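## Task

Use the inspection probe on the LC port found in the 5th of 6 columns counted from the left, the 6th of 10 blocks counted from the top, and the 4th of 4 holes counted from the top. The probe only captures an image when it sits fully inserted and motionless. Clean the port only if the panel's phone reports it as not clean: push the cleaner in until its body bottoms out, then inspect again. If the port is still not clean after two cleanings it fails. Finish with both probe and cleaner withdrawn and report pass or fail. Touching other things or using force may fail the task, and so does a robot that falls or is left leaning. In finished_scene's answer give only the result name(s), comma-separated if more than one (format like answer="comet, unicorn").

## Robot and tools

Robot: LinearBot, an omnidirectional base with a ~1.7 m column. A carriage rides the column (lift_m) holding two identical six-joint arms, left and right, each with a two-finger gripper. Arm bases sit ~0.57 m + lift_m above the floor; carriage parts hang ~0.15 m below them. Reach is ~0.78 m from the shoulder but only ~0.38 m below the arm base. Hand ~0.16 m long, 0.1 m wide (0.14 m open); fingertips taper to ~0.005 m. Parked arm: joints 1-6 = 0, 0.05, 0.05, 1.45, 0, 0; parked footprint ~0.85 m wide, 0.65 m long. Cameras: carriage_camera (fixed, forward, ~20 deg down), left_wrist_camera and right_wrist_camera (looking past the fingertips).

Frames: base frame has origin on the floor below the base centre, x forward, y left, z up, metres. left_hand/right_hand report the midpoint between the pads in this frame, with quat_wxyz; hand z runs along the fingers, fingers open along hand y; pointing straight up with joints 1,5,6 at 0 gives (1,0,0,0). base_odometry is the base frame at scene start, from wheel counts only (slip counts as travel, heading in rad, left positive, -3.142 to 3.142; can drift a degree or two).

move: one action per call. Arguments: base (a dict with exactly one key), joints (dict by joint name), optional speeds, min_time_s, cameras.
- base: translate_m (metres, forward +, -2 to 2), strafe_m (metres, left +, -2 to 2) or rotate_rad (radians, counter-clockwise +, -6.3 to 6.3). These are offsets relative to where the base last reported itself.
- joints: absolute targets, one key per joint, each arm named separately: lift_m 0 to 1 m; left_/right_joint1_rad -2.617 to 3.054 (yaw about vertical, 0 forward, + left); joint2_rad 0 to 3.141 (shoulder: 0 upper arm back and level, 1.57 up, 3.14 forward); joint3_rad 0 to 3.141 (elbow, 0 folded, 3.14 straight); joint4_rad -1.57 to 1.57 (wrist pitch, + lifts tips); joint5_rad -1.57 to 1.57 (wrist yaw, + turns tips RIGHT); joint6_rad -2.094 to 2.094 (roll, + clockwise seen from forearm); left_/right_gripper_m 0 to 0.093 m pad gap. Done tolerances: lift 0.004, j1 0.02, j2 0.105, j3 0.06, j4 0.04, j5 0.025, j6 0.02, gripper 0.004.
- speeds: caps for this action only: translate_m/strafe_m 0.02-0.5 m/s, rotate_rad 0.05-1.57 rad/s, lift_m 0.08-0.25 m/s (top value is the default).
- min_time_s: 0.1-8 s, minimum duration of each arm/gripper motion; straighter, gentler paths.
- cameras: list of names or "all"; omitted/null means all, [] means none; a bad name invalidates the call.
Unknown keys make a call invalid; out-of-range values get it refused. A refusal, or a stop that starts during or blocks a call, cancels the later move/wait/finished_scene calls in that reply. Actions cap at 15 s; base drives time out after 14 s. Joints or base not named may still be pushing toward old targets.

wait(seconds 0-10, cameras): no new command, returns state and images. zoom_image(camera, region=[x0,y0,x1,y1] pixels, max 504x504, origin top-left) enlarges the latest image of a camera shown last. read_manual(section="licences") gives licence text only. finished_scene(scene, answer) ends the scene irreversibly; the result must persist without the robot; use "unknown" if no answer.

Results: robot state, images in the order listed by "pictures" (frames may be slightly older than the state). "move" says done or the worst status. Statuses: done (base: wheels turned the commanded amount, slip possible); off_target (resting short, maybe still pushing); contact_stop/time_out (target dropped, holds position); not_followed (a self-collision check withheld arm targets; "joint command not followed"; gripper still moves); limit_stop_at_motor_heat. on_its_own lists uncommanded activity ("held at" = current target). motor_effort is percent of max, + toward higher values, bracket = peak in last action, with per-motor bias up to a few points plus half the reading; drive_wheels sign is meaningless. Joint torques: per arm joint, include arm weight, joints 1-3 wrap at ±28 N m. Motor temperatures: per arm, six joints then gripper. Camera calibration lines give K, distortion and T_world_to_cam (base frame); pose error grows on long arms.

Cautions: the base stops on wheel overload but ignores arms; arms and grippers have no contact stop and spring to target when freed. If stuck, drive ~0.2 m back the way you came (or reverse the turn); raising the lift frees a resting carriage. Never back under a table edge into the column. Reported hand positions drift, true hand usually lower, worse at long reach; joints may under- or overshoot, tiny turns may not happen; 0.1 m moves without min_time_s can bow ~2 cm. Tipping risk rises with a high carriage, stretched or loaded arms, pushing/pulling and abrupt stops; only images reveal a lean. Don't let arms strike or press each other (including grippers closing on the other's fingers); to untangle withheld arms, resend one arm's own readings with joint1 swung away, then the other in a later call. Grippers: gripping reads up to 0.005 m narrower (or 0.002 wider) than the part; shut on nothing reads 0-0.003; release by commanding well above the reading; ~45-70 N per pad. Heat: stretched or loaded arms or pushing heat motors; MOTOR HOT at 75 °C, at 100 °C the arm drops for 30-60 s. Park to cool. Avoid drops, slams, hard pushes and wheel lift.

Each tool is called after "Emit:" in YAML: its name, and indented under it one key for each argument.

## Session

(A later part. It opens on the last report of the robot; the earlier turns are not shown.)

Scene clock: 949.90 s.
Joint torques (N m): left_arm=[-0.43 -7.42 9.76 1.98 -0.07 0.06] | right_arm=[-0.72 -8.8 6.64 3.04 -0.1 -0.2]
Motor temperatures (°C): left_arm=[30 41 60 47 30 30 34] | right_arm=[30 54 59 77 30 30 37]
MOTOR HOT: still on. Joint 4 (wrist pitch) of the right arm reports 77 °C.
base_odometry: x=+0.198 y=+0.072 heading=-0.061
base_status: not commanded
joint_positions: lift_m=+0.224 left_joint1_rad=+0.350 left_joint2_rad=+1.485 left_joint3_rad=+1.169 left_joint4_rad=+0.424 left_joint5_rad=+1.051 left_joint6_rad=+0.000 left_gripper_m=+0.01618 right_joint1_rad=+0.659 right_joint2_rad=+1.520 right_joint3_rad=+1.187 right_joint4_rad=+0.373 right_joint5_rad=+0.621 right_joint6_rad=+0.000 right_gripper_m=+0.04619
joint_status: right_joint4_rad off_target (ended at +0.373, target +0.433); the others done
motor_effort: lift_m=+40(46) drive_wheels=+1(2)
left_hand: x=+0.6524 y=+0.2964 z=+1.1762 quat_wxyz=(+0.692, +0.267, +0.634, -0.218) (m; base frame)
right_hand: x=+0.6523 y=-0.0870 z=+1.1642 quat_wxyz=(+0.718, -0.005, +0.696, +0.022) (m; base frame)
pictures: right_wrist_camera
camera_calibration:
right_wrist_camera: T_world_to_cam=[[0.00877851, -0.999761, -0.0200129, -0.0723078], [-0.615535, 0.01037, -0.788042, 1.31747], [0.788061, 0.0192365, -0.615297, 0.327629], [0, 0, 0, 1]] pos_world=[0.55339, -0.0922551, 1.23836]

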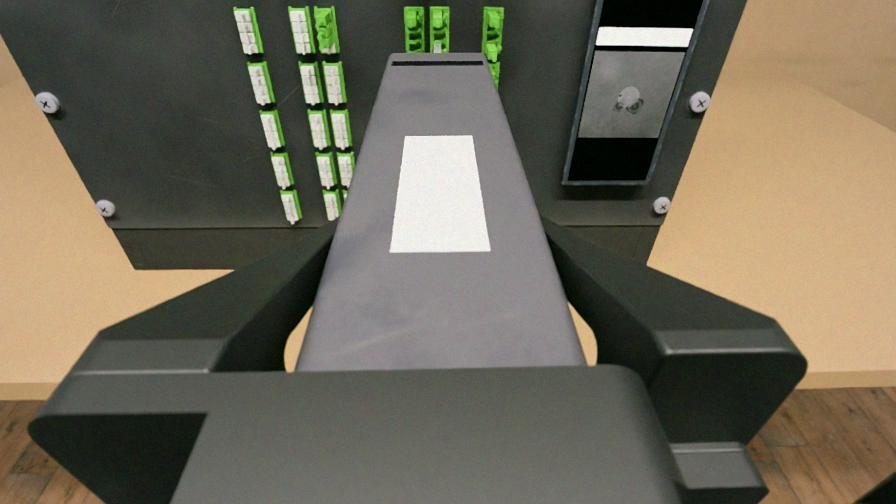

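Emit:
move:
  joints: {"right_joint4_rad": 0.44, "lift_m": 0.221}
  base: {"translate_m": -0.004}
  speeds: {"translate_m": 0.02}
  min_time_s: 1
  cameras: []

Emit:
move:
  base: {"translate_m": -0.03}
  speeds: {"translate_m": 0.03}
  cameras: ["right_wrist_camera"]

Emit:
move:
  base: {"translate_m": -0.15}
  speeds: {"translate_m": 0.1}
  cameras: ["left_wrist_camera"]

Emit:
zoom_image:
  camera: "left_wrist_camera"
  region: [560, 0, 700, 140]

Scene clock: 959.67 s.
Joint torques (N m): left_arm=[-0.44 -7.42 9.78 2.01 -0.08 0.05] | right_arm=[0.44 -9.1 6.69 2.99 0.1 -0.2]
Motor temperatures (°C): left_arm=[30 41 60 47 30 30 34] | right_arm=[30 53 59 77 30 30 37]
move: off_target
MOTOR HOT: still on. Joint 4 (wrist pitch) of the right arm reports 77 °C.
base_odometry: x=+0.194 y=+0.072 heading=-0.061
base_status: done
joint_positions: lift_m=+0.221 left_joint1_rad=+0.350 left_joint2_rad=+1.485 left_joint3_rad=+1.169 left_joint4_rad=+0.421 left_joint5_rad=+1.051 left_joint6_rad=+0.000 left_gripper_m=+0.01618 right_joint1_rad=+0.647 right_joint2_rad=+1.521 right_joint3_rad=+1.187 right_joint4_rad=+0.384 right_joint5_rad=+0.599 right_joint6_rad=+0.000 right_gripper_m=+0.04619
joint_status: right_joint4_rad off_target (ended at +0.384, target +0.440); the others done
motor_effort: lift_m=+36(37) drive_wheels=+1(11)
left_hand: x=+0.6524 y=+0.2964 z=+1.1731 quat_wxyz=(+0.691, +0.266, +0.635, -0.219) (m; base frame)
right_hand: x=+0.6549 y=-0.0883 z=+1.1634 quat_wxyz=(+0.721, -0.007, +0.693, +0.027) (m; base frame)
pictures: none
No camera images: "cameras" was empty.

Scene clock: 961.17 s.
Joint torques (N m): left_arm=[-0.47 -7.35 9.85 2 -0.08 0.04] | right_arm=[0.31 -8.92 6.69 3.03 0.04 -0.19]
Motor temperatures (°C): left_arm=[30 41 60 47 30 30 34] | right_arm=[30 53 59 77 30 30 37]
move: done
MOTOR HOT: still on. Joint 4 (wrist pitch) of the right arm reports 77 °C.
base_odometry: x=+0.164 y=+0.074 heading=-0.062
base_status: done
joint_positions: lift_m=+0.221 left_joint1_rad=+0.350 left_joint2_rad=+1.485 left_joint3_rad=+1.169 left_joint4_rad=+0.421 left_joint5_rad=+1.051 left_joint6_rad=+0.000 left_gripper_m=+0.01618 right_joint1_rad=+0.648 right_joint2_rad=+1.521 right_joint3_rad=+1.187 right_joint4_rad=+0.382 right_joint5_rad=+0.608 right_joint6_rad=-0.003 right_gripper_m=+0.04619
joint_status: not commanded
motor_effort: lift_m=+36(37) drive_wheels=+3(13)
left_hand: x=+0.6524 y=+0.2964 z=+1.1731 quat_wxyz=(+0.691, +0.266, +0.635, -0.219) (m; base frame)
right_hand: x=+0.6547 y=-0.0892 z=+1.1628 quat_wxyz=(+0.720, -0.006, +0.693, +0.023) (m; base frame)
pictures: right_wrist_camera
camera_calibration:
right_wrist_camera: T_world_to_cam=[[0.0111246, -0.999728, -0.0204886, -0.0755751], [-0.61062, 0.00943388, -0.791867, 1.319], [0.791845, 0.0213199, -0.61035, 0.316937], [0, 0, 0, 1]] pos_world=[0.555282, -0.0947549, 1.23636]

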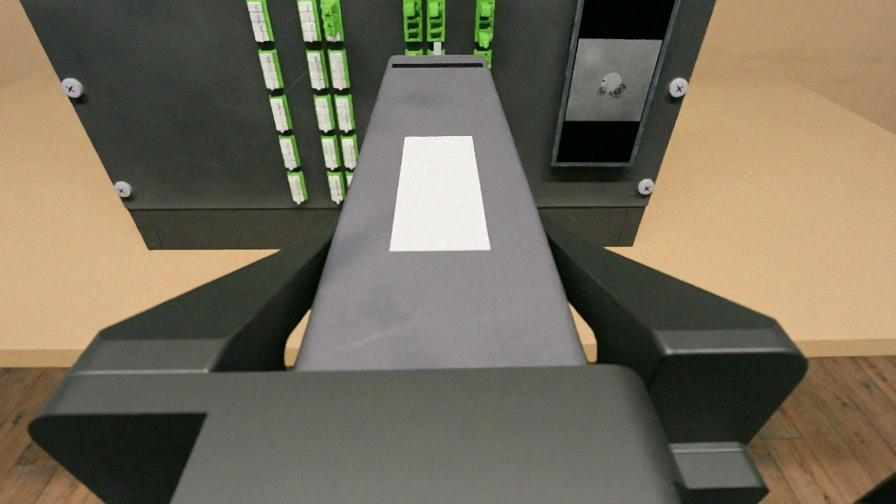

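Scene clock: 963.37 s.
Joint torques (N m): left_arm=[-0.46 -7.41 9.74 2 -0.08 0.04] | right_arm=[0.36 -8.92 6.72 2.98 0.02 -0.16]
Motor temperatures (°C): left_arm=[30 41 60 47 30 30 34] | right_arm=[30 53 59 77 30 30 37]
move: done
MOTOR HOT: still on. Joint 4 (wrist pitch) of the right arm reports 77 °C.
base_odometry: x=+0.014 y=+0.083 heading=-0.061
base_status: done
joint_positions: lift_m=+0.221 left_joint1_rad=+0.350 left_joint2_rad=+1.485 left_joint3_rad=+1.169 left_joint4_rad=+0.421 left_joint5_rad=+1.051 left_joint6_rad=+0.000 left_gripper_m=+0.01618 right_joint1_rad=+0.649 right_joint2_rad=+1.521 right_joint3_rad=+1.187 right_joint4_rad=+0.382 right_joint5_rad=+0.610 right_joint6_rad=-0.003 right_gripper_m=+0.04619
joint_status: not commanded
motor_effort: lift_m=+36(37) drive_wheels=-1(19)
left_hand: x=+0.6524 y=+0.2964 z=+1.1731 quat_wxyz=(+0.691, +0.266, +0.635, -0.219) (m; base frame)
right_hand: x=+0.6546 y=-0.0893 z=+1.1629 quat_wxyz=(+0.720, -0.005, +0.693, +0.023) (m; base frame)
pictures: left_wrist_camera
camera_calibration:
left_wrist_camera: T_world_to_cam=[[-0.640875, -0.764554, -0.0688165, 0.718413], [-0.368411, 0.38498, -0.846205, 1.12486], [0.673463, -0.51696, -0.528394, 0.460592], [0, 0, 0, 1]] pos_world=[0.564632, 0.354324, 1.24467]

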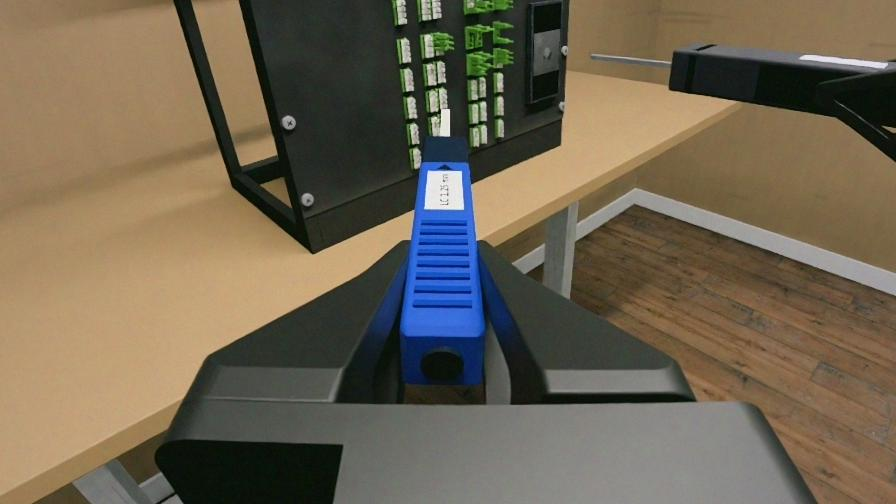

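Scaled by 3.600 from the camera's 896x504 image, which has a finer 1280x720 frame.

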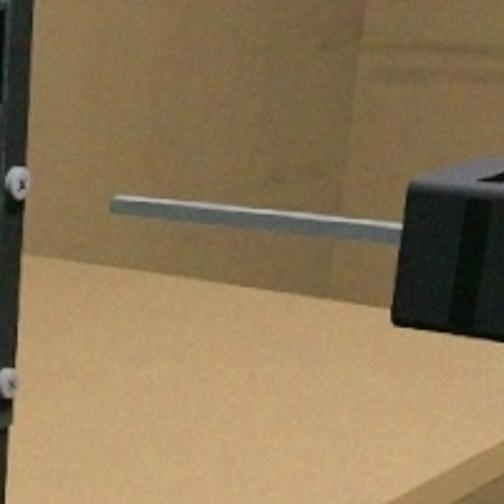

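Emit:
move:
  joints: {"right_joint1_rad": 0, "right_joint5_rad": 0}
  min_time_s: 2
  cameras: []

Emit:
move:
  joints: {"right_joint2_rad": 0.05, "right_joint3_rad": 0.05, "right_joint4_rad": 1.45, "right_joint6_rad": 0}
  min_time_s: 3
  cameras: ["carriage_camera"]

Emit:
move:
  joints: {"left_joint1_rad": -0.62, "left_joint5_rad": -0.66, "left_joint2_rad": 1.51, "left_joint3_rad": 1.195, "left_joint4_rad": 0.44, "left_joint6_rad": 0}
  base: {"rotate_rad": 0.039}
  speeds: {"rotate_rad": 0.1}
  min_time_s: 3

Scene clock: 972.90 s.
Joint torques (N m): left_arm=[-0.43 -7.41 9.76 2 -0.07 0.05] | right_arm=[-0.43 -9.16 6.79 3.24 -0.11 -0.17]
Motor temperatures (°C): left_arm=[30 41 60 46 30 30 34] | right_arm=[30 52 59 75 30 30 37]
move: done
MOTOR HOT: still on. Joint 4 (wrist pitch) of the right arm reports 75 °C.
base_odometry: x=+0.014 y=+0.083 heading=-0.061
base_status: not commanded
joint_positions: lift_m=+0.221 left_joint1_rad=+0.350 left_joint2_rad=+1.485 left_joint3_rad=+1.169 left_joint4_rad=+0.421 left_joint5_rad=+1.051 left_joint6_rad=+0.000 left_gripper_m=+0.01618 right_joint1_rad=+0.005 right_joint2_rad=+1.521 right_joint3_rad=+1.187 right_joint4_rad=+0.378 right_joint5_rad=+0.010 right_joint6_rad=-0.003 right_gripper_m=+0.04619
joint_status: all done
motor_effort: lift_m=+36(37) drive_wheels=-1(1)
left_hand: x=+0.6524 y=+0.2964 z=+1.1731 quat_wxyz=(+0.691, +0.266, +0.635, -0.219) (m; base frame)
right_hand: x=+0.7222 y=-0.2960 z=+1.1632 quat_wxyz=(+0.722, +0.001, +0.692, -0.003) (m; base frame)
pictures: none
No camera images: "cameras" was empty.

Scene clock: 976.20 s.
Joint torques (N m): left_arm=[-0.47 -7.39 9.8 2 -0.08 0.06] | right_arm=[-0.4 2.99 4 0.12 -0.12 -0.05]
Motor temperatures (°C): left_arm=[30 41 60 46 30 30 34] | right_arm=[30 51 58 75 30 30 37]
move: done
MOTOR HOT: still on. Joint 4 (wrist pitch) of the right arm reports 75 °C.
base_odometry: x=+0.014 y=+0.083 heading=-0.061
base_status: not commanded
joint_positions: lift_m=+0.221 left_joint1_rad=+0.350 left_joint2_rad=+1.485 left_joint3_rad=+1.169 left_joint4_rad=+0.421 left_joint5_rad=+1.051 left_joint6_rad=+0.000 left_gripper_m=+0.01618 right_joint1_rad=+0.005 right_joint2_rad=+0.062 right_joint3_rad=+0.053 right_joint4_rad=+1.433 right_joint5_rad=+0.008 right_joint6_rad=-0.003 right_gripper_m=+0.04619
joint_status: all done
motor_effort: lift_m=+36(37) drive_wheels=+0(1)
left_hand: x=+0.6524 y=+0.2964 z=+1.1731 quat_wxyz=(+0.691, +0.266, +0.635, -0.219) (m; base frame)
right_hand: x=+0.2565 y=-0.2978 z=+1.2302 quat_wxyz=(+0.997, +0.003, +0.073, +0.000) (m; base frame)
pictures: carriage_camera
camera_calibration:
carriage_camera: T_world_to_cam=[[0.0462105, -0.998783, 0.0172131, -0.0291763], [-0.373918, -0.0332736, -0.926865, 1.17436], [0.92631, 0.0363946, -0.375001, 0.345841], [0, 0, 0, 1]] pos_world=[0.120105, -0.0026525, 1.21866]

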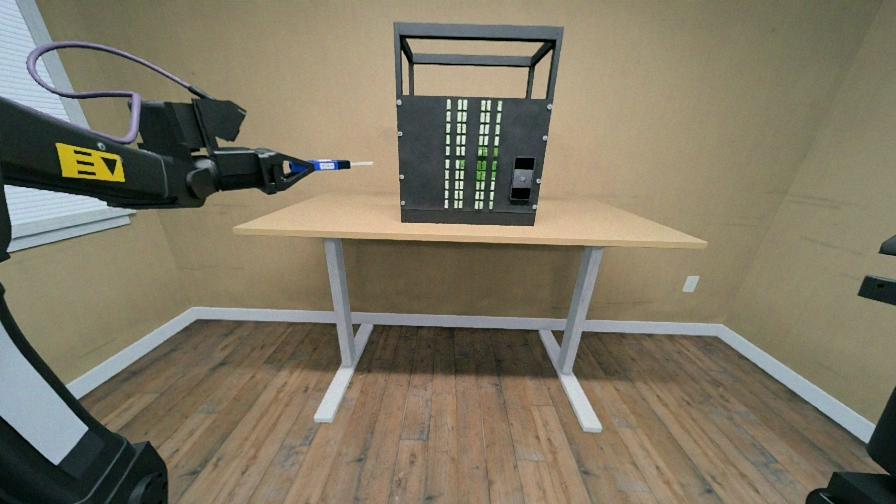

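Scene clock: 979.57 s.
Joint torques (N m): left_arm=[-0.99 -5.61 11.47 2.37 -0.06 0.06] | right_arm=[-0.53 3 4.16 0.08 -0.14 0]
Motor temperatures (°C): left_arm=[30 41 60 47 30 30 34] | right_arm=[30 50 57 72 30 30 37]
move: done
MOTOR HOT: cleared for the motors of the right arm.
base_odometry: x=+0.014 y=+0.083 heading=-0.023
base_status: done
joint_positions: lift_m=+0.221 left_joint1_rad=-0.614 left_joint2_rad=+1.485 left_joint3_rad=+1.169 left_joint4_rad=+0.427 left_joint5_rad=-0.652 left_joint6_rad=+0.000 left_gripper_m=+0.01618 right_joint1_rad=+0.005 right_joint2_rad=+0.062 right_joint3_rad=+0.053 right_joint4_rad=+1.438 right_joint5_rad=+0.006 right_joint6_rad=-0.003 right_gripper_m=+0.04619
joint_status: all done
motor_effort: lift_m=+35(37) drive_wheels=-5(9)
left_hand: x=+0.6532 y=+0.1178 z=+1.1797 quat_wxyz=(+0.737, -0.036, +0.675, -0.010) (m; base frame)
right_hand: x=+0.2554 y=-0.2976 z=+1.2304 quat_wxyz=(+0.997, +0.003, +0.071, +0.000) (m; base frame)
pictures: carriage_camera, left_wrist_camera, right_wrist_camera
camera_calibration:
carriage_camera: T_world_to_cam=[[0.0462105, -0.998783, 0.0172131, -0.0291763], [-0.373918, -0.0332736, -0.926865, 1.17436], [0.92631, 0.0363946, -0.375001, 0.345841], [0, 0, 0, 1]] pos_world=[0.120105, -0.0026525, 1.21866]
left_wrist_camera: T_world_to_cam=[[0.0343934, -0.995541, 0.0878335, -0.0158318], [-0.496064, -0.0933004, -0.863259, 1.35934], [0.867605, -0.0138806, -0.497061, 0.1482], [0, 0, 0, 1]] pos_world=[0.546283, 0.113123, 1.24851]
right_wrist_camera: T_world_to_cam=[[-0.00808583, -0.999357, -0.0349242, -0.255309], [0.669709, 0.0205236, -0.74234, 0.745999], [0.74258, -0.0293914, 0.669112, -0.897952], [0, 0, 0, 1]] pos_world=[0.165135, -0.296847, 1.1457]

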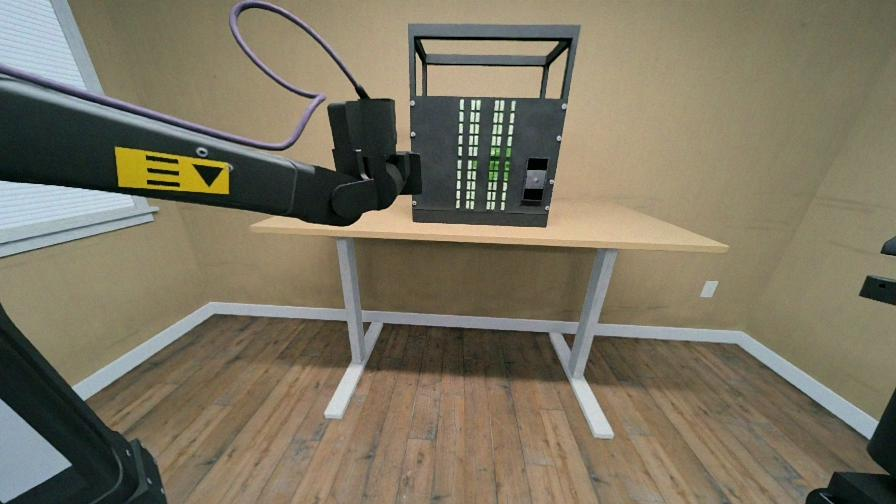

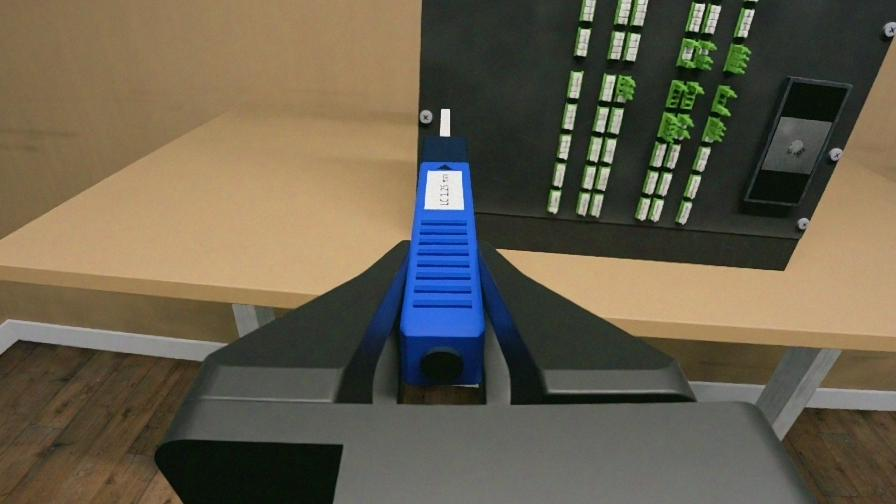

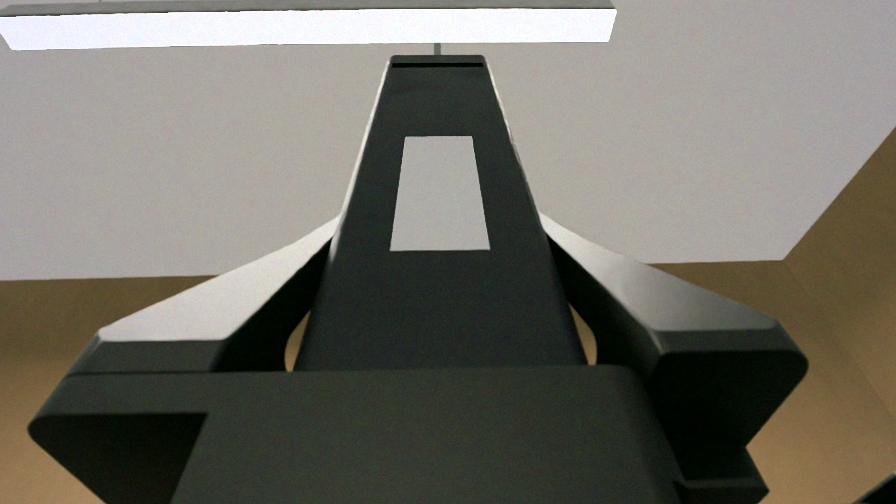

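Emit:
move:
  joints: {"left_joint5_rad": -0.62, "left_joint4_rad": 0.41}
  base: {"strafe_m": -0.238}
  speeds: {"strafe_m": 0.15}
  min_time_s: 1
  cameras: ["left_wrist_camera", "carriage_camera"]

Emit:
move:
  base: {"translate_m": 0.15}
  speeds: {"translate_m": 0.1}
  cameras: ["left_wrist_camera", "carriage_camera"]

Emit:
zoom_image:
  camera: "left_wrist_camera"
  region: [400, 60, 490, 150]

Scene clock: 1005.03 s.
Joint torques (N m): left_arm=[-0.83 -5.98 11.52 2.16 0.05 0.06] | right_arm=[-0.46 2.95 4.12 0.09 -0.11 -0.03]
Motor temperatures (°C): left_arm=[30 40 62 50 30 30 34] | right_arm=[30 45 54 64 30 30 37]
move: done
base_odometry: x=+0.008 y=-0.155 heading=-0.023
base_status: done
joint_positions: lift_m=+0.221 left_joint1_rad=-0.616 left_joint2_rad=+1.489 left_joint3_rad=+1.169 left_joint4_rad=+0.422 left_joint5_rad=-0.625 left_joint6_rad=+0.000 left_gripper_m=+0.01618 right_joint1_rad=+0.005 right_joint2_rad=+0.062 right_joint3_rad=+0.053 right_joint4_rad=+1.438 right_joint5_rad=+0.005 right_joint6_rad=-0.003 right_gripper_m=+0.04619
joint_status: all done
motor_effort: lift_m=+36(37) drive_wheels=-1(14)
left_hand: x=+0.6537 y=+0.1117 z=+1.1774 quat_wxyz=(+0.735, -0.024, +0.677, -0.018) (m; base frame)
right_hand: x=+0.2554 y=-0.2974 z=+1.2304 quat_wxyz=(+0.997, +0.002, +0.071, +0.001) (m; base frame)
pictures: carriage_camera, left_wrist_camera
camera_calibration:
carriage_camera: T_world_to_cam=[[0.0462105, -0.998783, 0.0172131, -0.0291763], [-0.373918, -0.0332736, -0.926865, 1.17436], [0.92631, 0.0363946, -0.375001, 0.345841], [0, 0, 0, 1]] pos_world=[0.120105, -0.0026525, 1.21866]
left_wrist_camera: T_world_to_cam=[[0.00645605, -0.996725, 0.0806053, 0.00512114], [-0.502931, -0.0729067, -0.861246, 1.35686], [0.864302, -0.0349787, -0.501755, 0.156475], [0, 0, 0, 1]] pos_world=[0.547134, 0.109502, 1.24669]

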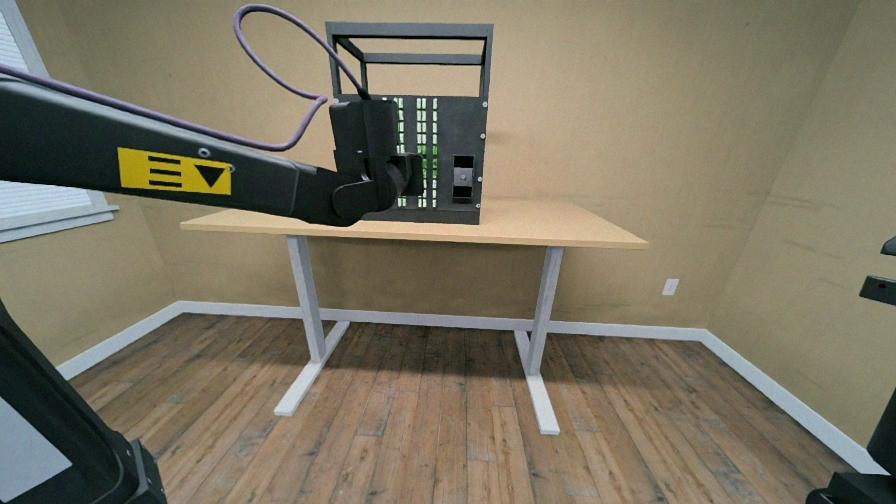

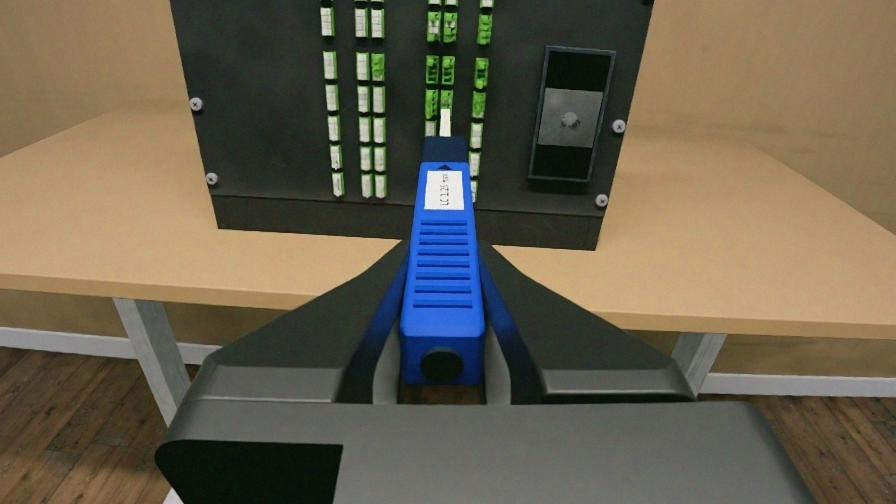

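Scene clock: 1007.30 s.
Joint torques (N m): left_arm=[-0.69 -6.3 11.41 2.19 0.04 0.06] | right_arm=[-0.43 3.02 4.21 0.06 -0.1 -0.05]
Motor temperatures (°C): left_arm=[30 40 62 50 30 30 34] | right_arm=[30 45 54 63 30 30 37]
move: done
base_odometry: x=+0.158 y=-0.159 heading=-0.023
base_status: done
joint_positions: lift_m=+0.221 left_joint1_rad=-0.617 left_joint2_rad=+1.492 left_joint3_rad=+1.169 left_joint4_rad=+0.418 left_joint5_rad=-0.624 left_joint6_rad=+0.000 left_gripper_m=+0.01618 right_joint1_rad=+0.005 right_joint2_rad=+0.062 right_joint3_rad=+0.053 right_joint4_rad=+1.438 right_joint5_rad=+0.005 right_joint6_rad=-0.003 right_gripper_m=+0.04619
joint_status: not commanded
motor_effort: lift_m=+36(37) drive_wheels=-3(13)
left_hand: x=+0.6542 y=+0.1106 z=+1.1754 quat_wxyz=(+0.734, -0.022, +0.679, -0.017) (m; base frame)
right_hand: x=+0.2553 y=-0.2974 z=+1.2304 quat_wxyz=(+0.997, +0.002, +0.071, +0.001) (m; base frame)
pictures: carriage_camera, left_wrist_camera
camera_calibration:
carriage_camera: T_world_to_cam=[[0.0462105, -0.998783, 0.0172131, -0.0291763], [-0.373918, -0.0332736, -0.926865, 1.17436], [0.92631, 0.0363946, -0.375001, 0.345841], [0, 0, 0, 1]] pos_world=[0.120105, -0.0026525, 1.21866]
left_wrist_camera: T_world_to_cam=[[0.00500721, -0.997034, 0.0768024, 0.00959739], [-0.507535, -0.0687098, -0.858887, 1.3551], [0.861616, -0.0346793, -0.506374, 0.162231], [0, 0, 0, 1]] pos_world=[0.54793, 0.108303, 1.24529]

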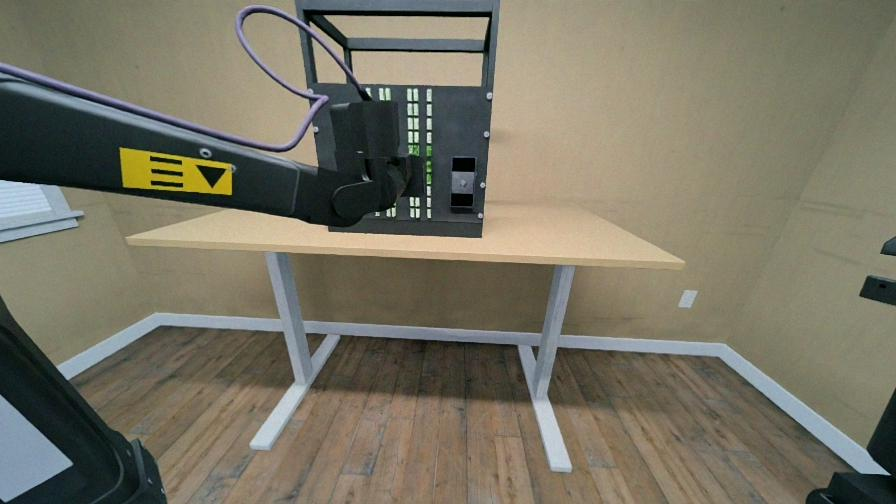

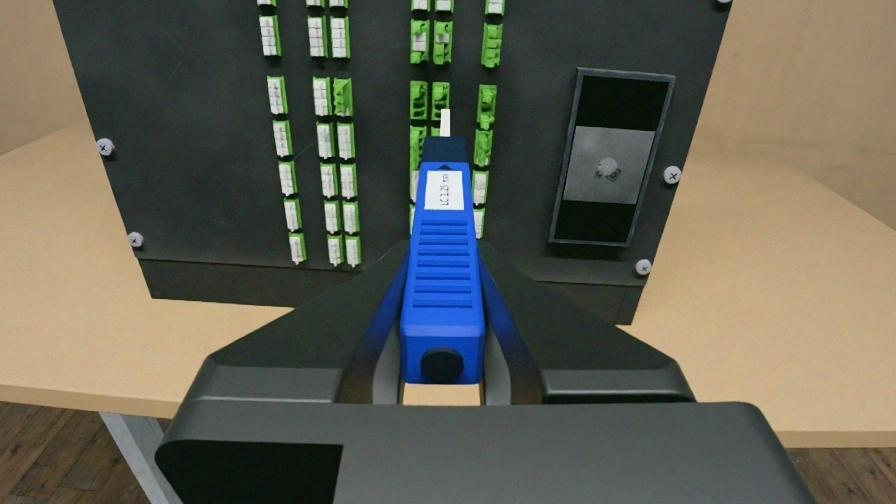

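Scaled by 5.600 from the camera's 896x504 image, which has a finer 1280x720 frame.

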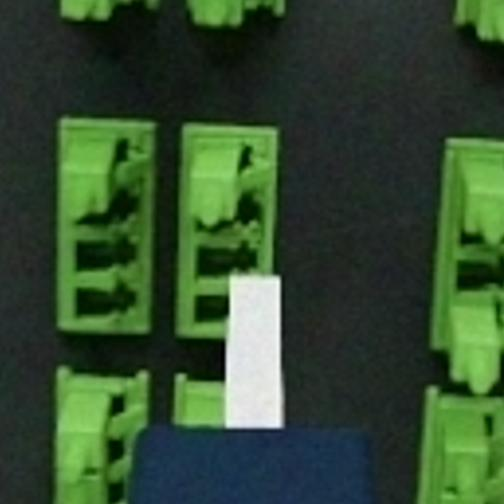

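Emit:
move:
  joints: {"left_joint6_rad": 0.055, "lift_m": 0.197}
  min_time_s: 1
  cameras: ["left_wrist_camera"]

Emit:
zoom_image:
  camera: "left_wrist_camera"
  region: [400, 60, 490, 150]

Emit:
zoom_image:
  camera: "left_wrist_camera"
  region: [80, 90, 160, 250]

Emit:
zoom_image:
  camera: "left_wrist_camera"
  region: [620, 110, 700, 270]

Scene clock: 1023.73 s.
Joint torques (N m): left_arm=[-0.7 -7.1 10.44 2.31 0.04 0.17] | right_arm=[-0.53 3.33 4.6 0.07 -0.1 -0.06]
Motor temperatures (°C): left_arm=[30 41 61 49 30 30 34] | right_arm=[30 43 52 60 30 30 37]
move: done
base_odometry: x=+0.158 y=-0.159 heading=-0.023
base_status: not commanded
joint_positions: lift_m=+0.197 left_joint1_rad=-0.617 left_joint2_rad=+1.499 left_joint3_rad=+1.179 left_joint4_rad=+0.408 left_joint5_rad=-0.624 left_joint6_rad=+0.041 left_gripper_m=+0.01618 right_joint1_rad=+0.005 right_joint2_rad=+0.059 right_joint3_rad=+0.046 right_joint4_rad=+1.438 right_joint5_rad=+0.005 right_joint6_rad=-0.003 right_gripper_m=+0.04619
joint_status: all done
motor_effort: lift_m=+38(39) drive_wheels=-2(2)
left_hand: x=+0.6559 y=+0.1094 z=+1.1508 quat_wxyz=(+0.732, -0.007, +0.681, +0.000) (m; base frame)
right_hand: x=+0.2562 y=-0.2974 z=+1.2045 quat_wxyz=(+0.997, +0.002, +0.072, +0.001) (m; base frame)
pictures: left_wrist_camera
camera_calibration:
left_wrist_camera: T_world_to_cam=[[0.00838412, -0.999473, 0.0313623, 0.0606801], [-0.512499, -0.0312259, -0.85812, 1.33304], [0.858647, -0.00887859, -0.512491, 0.154452], [0, 0, 0, 1]] pos_world=[0.550053, 0.103645, 1.22116]

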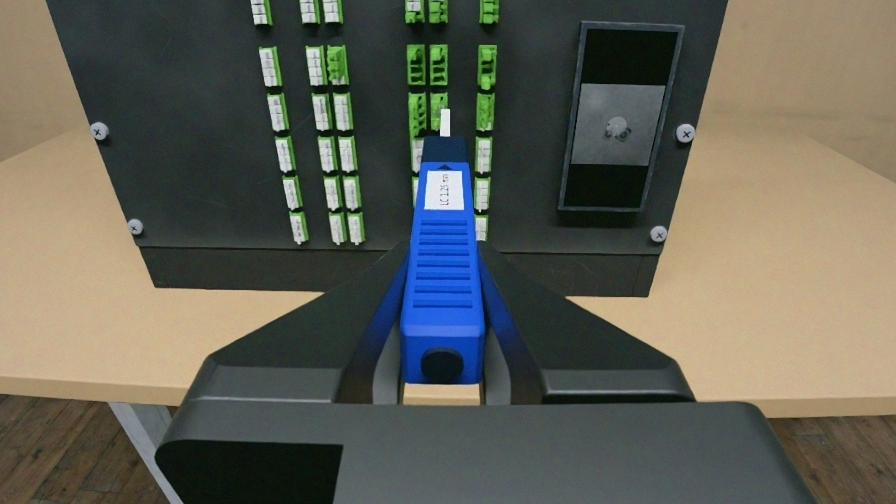

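Scaled by 5.600 from the camera's 896x504 image, which has a finer 1280x720 frame.

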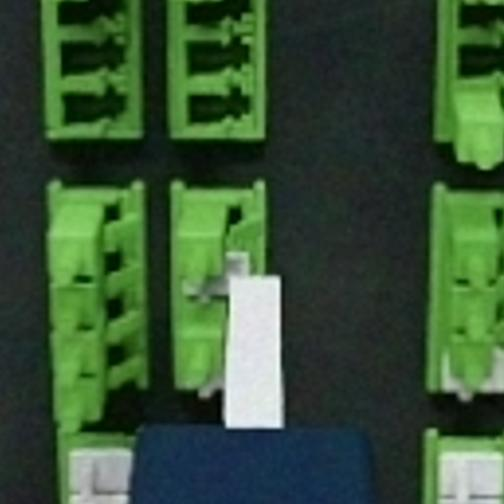

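Scaled by 3.150 from the camera's 896x504 image, which has a finer 1280x720 frame.

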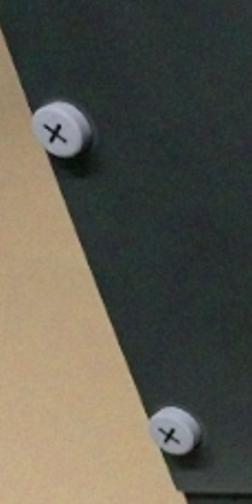

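Scaled by 3.150 from the camera's 896x504 image, which has a finer 1280x720 frame.

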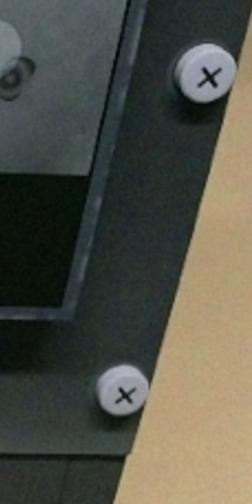

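Emit:
zoom_image:
  camera: "left_wrist_camera"
  region: [395, 130, 495, 230]

Emit:
zoom_image:
  camera: "left_wrist_camera"
  region: [385, 210, 505, 400]

Emit:
zoom_image:
  camera: "left_wrist_camera"
  region: [430, 105, 460, 140]

Scaled by 5.040 from the camera's 896x504 image, which has a finer 1280x720 frame.

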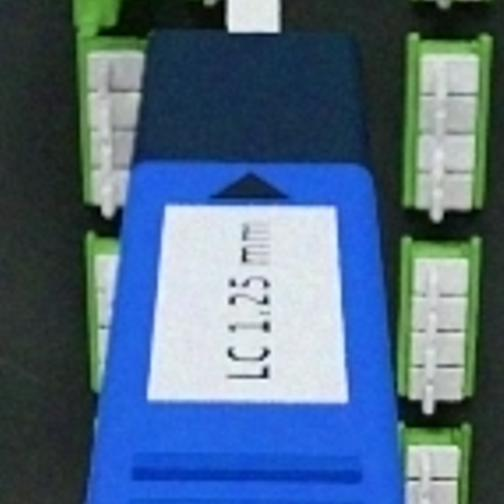

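Scaled by 2.653 from the camera's 896x504 image, which has a finer 1280x720 frame.

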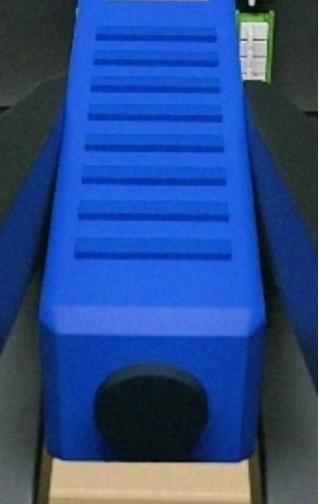

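Scaled by 14.400 from the camera's 896x504 image, which has a finer 1280x720 frame.

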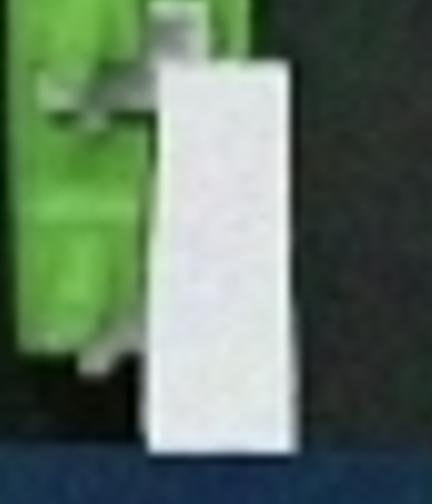

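Emit:
move:
  base: {"rotate_rad": -0.02}
  speeds: {"rotate_rad": 0.1}
  joints: {"left_joint5_rad": -0.608, "left_joint4_rad": 0.392}
  cameras: []

Emit:
move:
  base: {"strafe_m": 0.016}
  speeds: {"strafe_m": 0.05}
  cameras: ["left_wrist_camera"]

Emit:
zoom_image:
  camera: "left_wrist_camera"
  region: [80, 90, 160, 250]

Emit:
zoom_image:
  camera: "left_wrist_camera"
  region: [620, 90, 700, 250]

Emit:
move:
  base: {"translate_m": 0.045}
  speeds: {"translate_m": 0.05}
  cameras: ["left_wrist_camera"]

Emit:
zoom_image:
  camera: "left_wrist_camera"
  region: [410, 70, 480, 140]

Emit:
zoom_image:
  camera: "left_wrist_camera"
  region: [20, 90, 100, 250]

Emit:
zoom_image:
  camera: "left_wrist_camera"
  region: [660, 90, 740, 250]

Scene clock: 1054.33 s.
Joint torques (N m): left_arm=[-0.64 -7.16 10.44 2.16 0.06 0.17] | right_arm=[-0.43 3.23 4.6 0.09 -0.09 -0.05]
Motor temperatures (°C): left_arm=[30 42 63 52 30 30 34] | right_arm=[30 42 51 55 30 30 37]
move: done
base_odometry: x=+0.158 y=-0.159 heading=-0.043
base_status: done
joint_positions: lift_m=+0.197 left_joint1_rad=-0.618 left_joint2_rad=+1.499 left_joint3_rad=+1.179 left_joint4_rad=+0.404 left_joint5_rad=-0.614 left_joint6_rad=+0.042 left_gripper_m=+0.01618 right_joint1_rad=+0.005 right_joint2_rad=+0.059 right_joint3_rad=+0.046 right_joint4_rad=+1.439 right_joint5_rad=+0.005 right_joint6_rad=-0.003 right_gripper_m=+0.04619
joint_status: all done
motor_effort: lift_m=+37(38) drive_wheels=-5(12)
left_hand: x=+0.6558 y=+0.1072 z=+1.1499 quat_wxyz=(+0.731, -0.001, +0.683, -0.003) (m; base frame)
right_hand: x=+0.2562 y=-0.2974 z=+1.2046 quat_wxyz=(+0.997, +0.002, +0.072, +0.001) (m; base frame)
pictures: none
No camera images: "cameras" was empty.

Scene clock: 1055.17 s.
Joint torques (N m): left_arm=[-0.62 -7.1 10.51 2.16 0.04 0.17] | right_arm=[-0.44 3.3 4.7 0.06 -0.12 -0.04]
Motor temperatures (°C): left_arm=[30 42 63 52 30 30 34] | right_arm=[30 42 51 55 30 30 37]
move: done
base_odometry: x=+0.159 y=-0.143 heading=-0.043
base_status: done
joint_positions: lift_m=+0.197 left_joint1_rad=-0.618 left_joint2_rad=+1.499 left_joint3_rad=+1.179 left_joint4_rad=+0.403 left_joint5_rad=-0.613 left_joint6_rad=+0.042 left_gripper_m=+0.01618 right_joint1_rad=+0.004 right_joint2_rad=+0.059 right_joint3_rad=+0.046 right_joint4_rad=+1.439 right_joint5_rad=+0.005 right_joint6_rad=-0.003 right_gripper_m=+0.04619
joint_status: not commanded
motor_effort: lift_m=+37(38) drive_wheels=+2(7)
left_hand: x=+0.6558 y=+0.1070 z=+1.1497 quat_wxyz=(+0.731, -0.001, +0.683, -0.003) (m; base frame)
right_hand: x=+0.2562 y=-0.2973 z=+1.2046 quat_wxyz=(+0.997, +0.002, +0.072, +0.000) (m; base frame)
pictures: left_wrist_camera
camera_calibration:
left_wrist_camera: T_world_to_cam=[[-0.00360646, -0.999636, 0.0267199, 0.0716158], [-0.516075, -0.0210263, -0.856285, 1.33114], [0.856536, -0.0168776, -0.515811, 0.159988], [0, 0, 0, 1]] pos_world=[0.550191, 0.102279, 1.22045]

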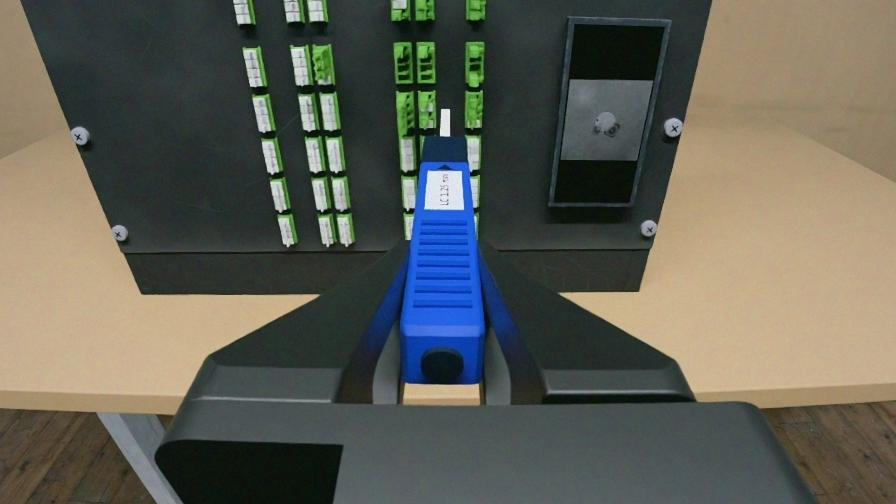

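Scaled by 3.150 from the camera's 896x504 image, which has a finer 1280x720 frame.

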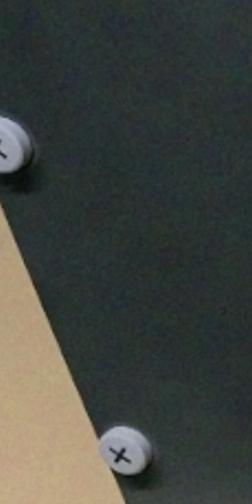

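Scaled by 3.150 from the camera's 896x504 image, which has a finer 1280x720 frame.

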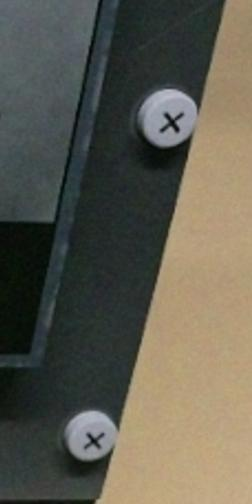

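Scene clock: 1056.57 s.
Joint torques (N m): left_arm=[-0.64 -7.2 10.41 2.22 0.05 0.18] | right_arm=[-0.5 3.26 4.67 0.1 -0.1 -0.05]
Motor temperatures (°C): left_arm=[30 42 63 52 30 30 34] | right_arm=[30 42 51 55 30 30 37]
move: done
base_odometry: x=+0.204 y=-0.145 heading=-0.043
base_status: done
joint_positions: lift_m=+0.197 left_joint1_rad=-0.619 left_joint2_rad=+1.499 left_joint3_rad=+1.179 left_joint4_rad=+0.399 left_joint5_rad=-0.613 left_joint6_rad=+0.043 left_gripper_m=+0.01618 right_joint1_rad=+0.004 right_joint2_rad=+0.059 right_joint3_rad=+0.046 right_joint4_rad=+1.438 right_joint5_rad=+0.005 right_joint6_rad=-0.003 right_gripper_m=+0.04619
joint_status: not commanded
motor_effort: lift_m=+37(38) drive_wheels=-3(16)
left_hand: x=+0.6558 y=+0.1068 z=+1.1490 quat_wxyz=(+0.730, +0.000, +0.684, -0.003) (m; base frame)
right_hand: x=+0.2563 y=-0.2973 z=+1.2045 quat_wxyz=(+0.997, +0.002, +0.073, +0.000) (m; base frame)
pictures: left_wrist_camera
camera_calibration:
left_wrist_camera: T_world_to_cam=[[-0.00426063, -0.999694, 0.0243656, 0.0744653], [-0.51851, -0.0186259, -0.854868, 1.3302], [0.855061, -0.0162761, -0.518272, 0.163441], [0, 0, 0, 1]] pos_world=[0.55029, 0.101879, 1.22004]

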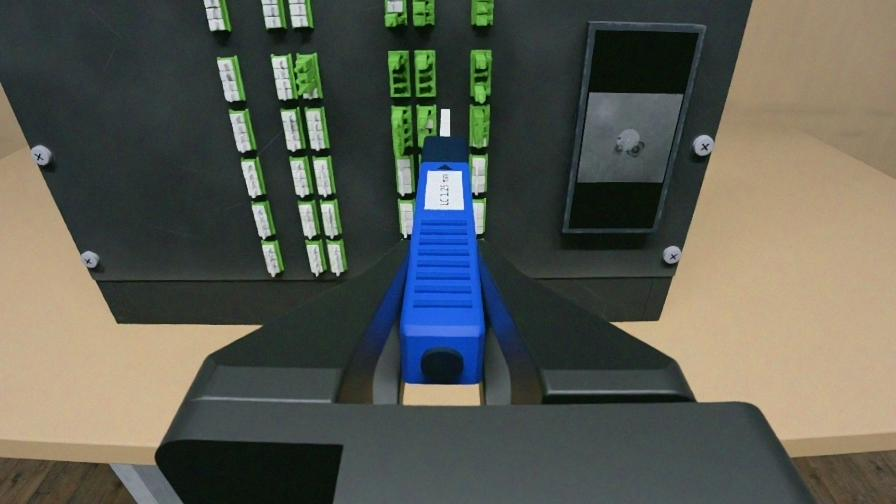

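Scaled by 7.200 from the camera's 896x504 image, which has a finer 1280x720 frame.

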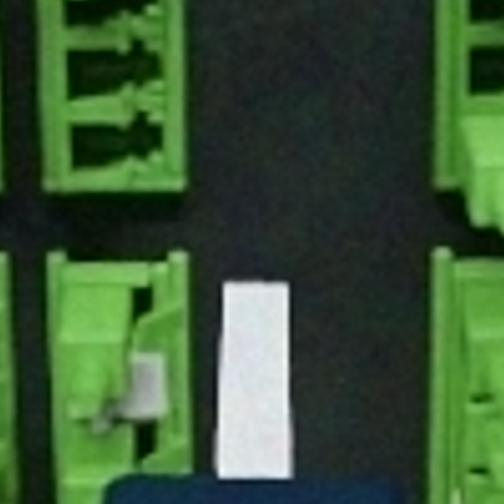

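Scaled by 3.150 from the camera's 896x504 image, which has a finer 1280x720 frame.

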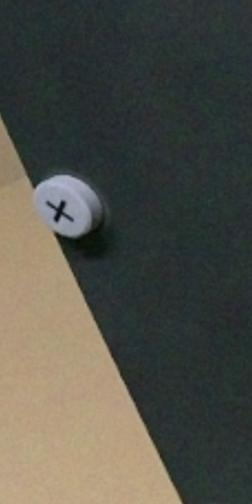

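Scaled by 3.150 from the camera's 896x504 image, which has a finer 1280x720 frame.

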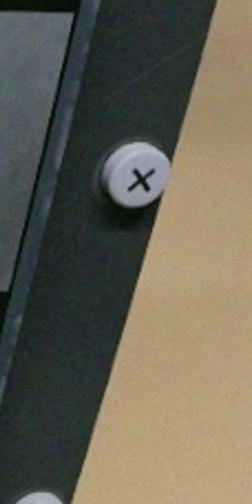

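Emit:
zoom_image:
  camera: "left_wrist_camera"
  region: [70, 240, 110, 280]

Emit:
zoom_image:
  camera: "left_wrist_camera"
  region: [650, 235, 690, 275]

Emit:
zoom_image:
  camera: "left_wrist_camera"
  region: [20, 135, 60, 175]

Emit:
zoom_image:
  camera: "left_wrist_camera"
  region: [685, 125, 725, 165]

Scaled by 12.600 from the camera's 896x504 image, which has a finer 1280x720 frame.

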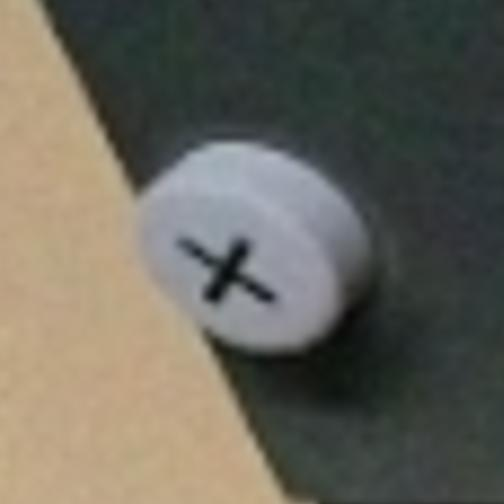

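Scaled by 12.600 from the camera's 896x504 image, which has a finer 1280x720 frame.

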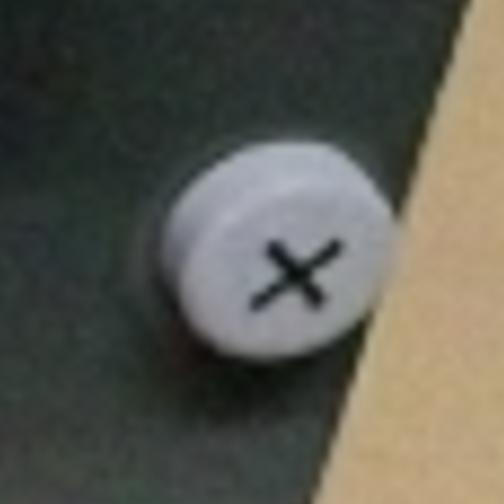

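Scaled by 12.600 from the camera's 896x504 image, which has a finer 1280x720 frame.

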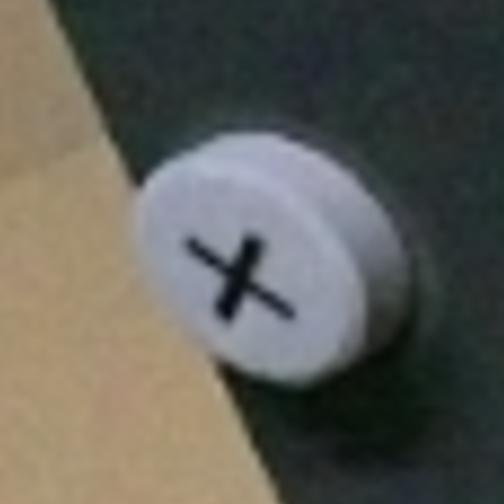

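Scaled by 12.600 from the camera's 896x504 image, which has a finer 1280x720 frame.

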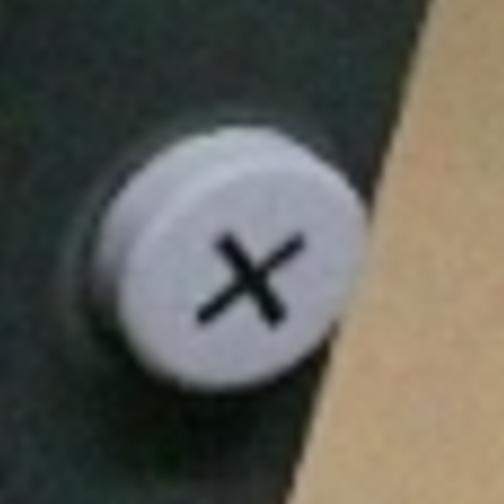

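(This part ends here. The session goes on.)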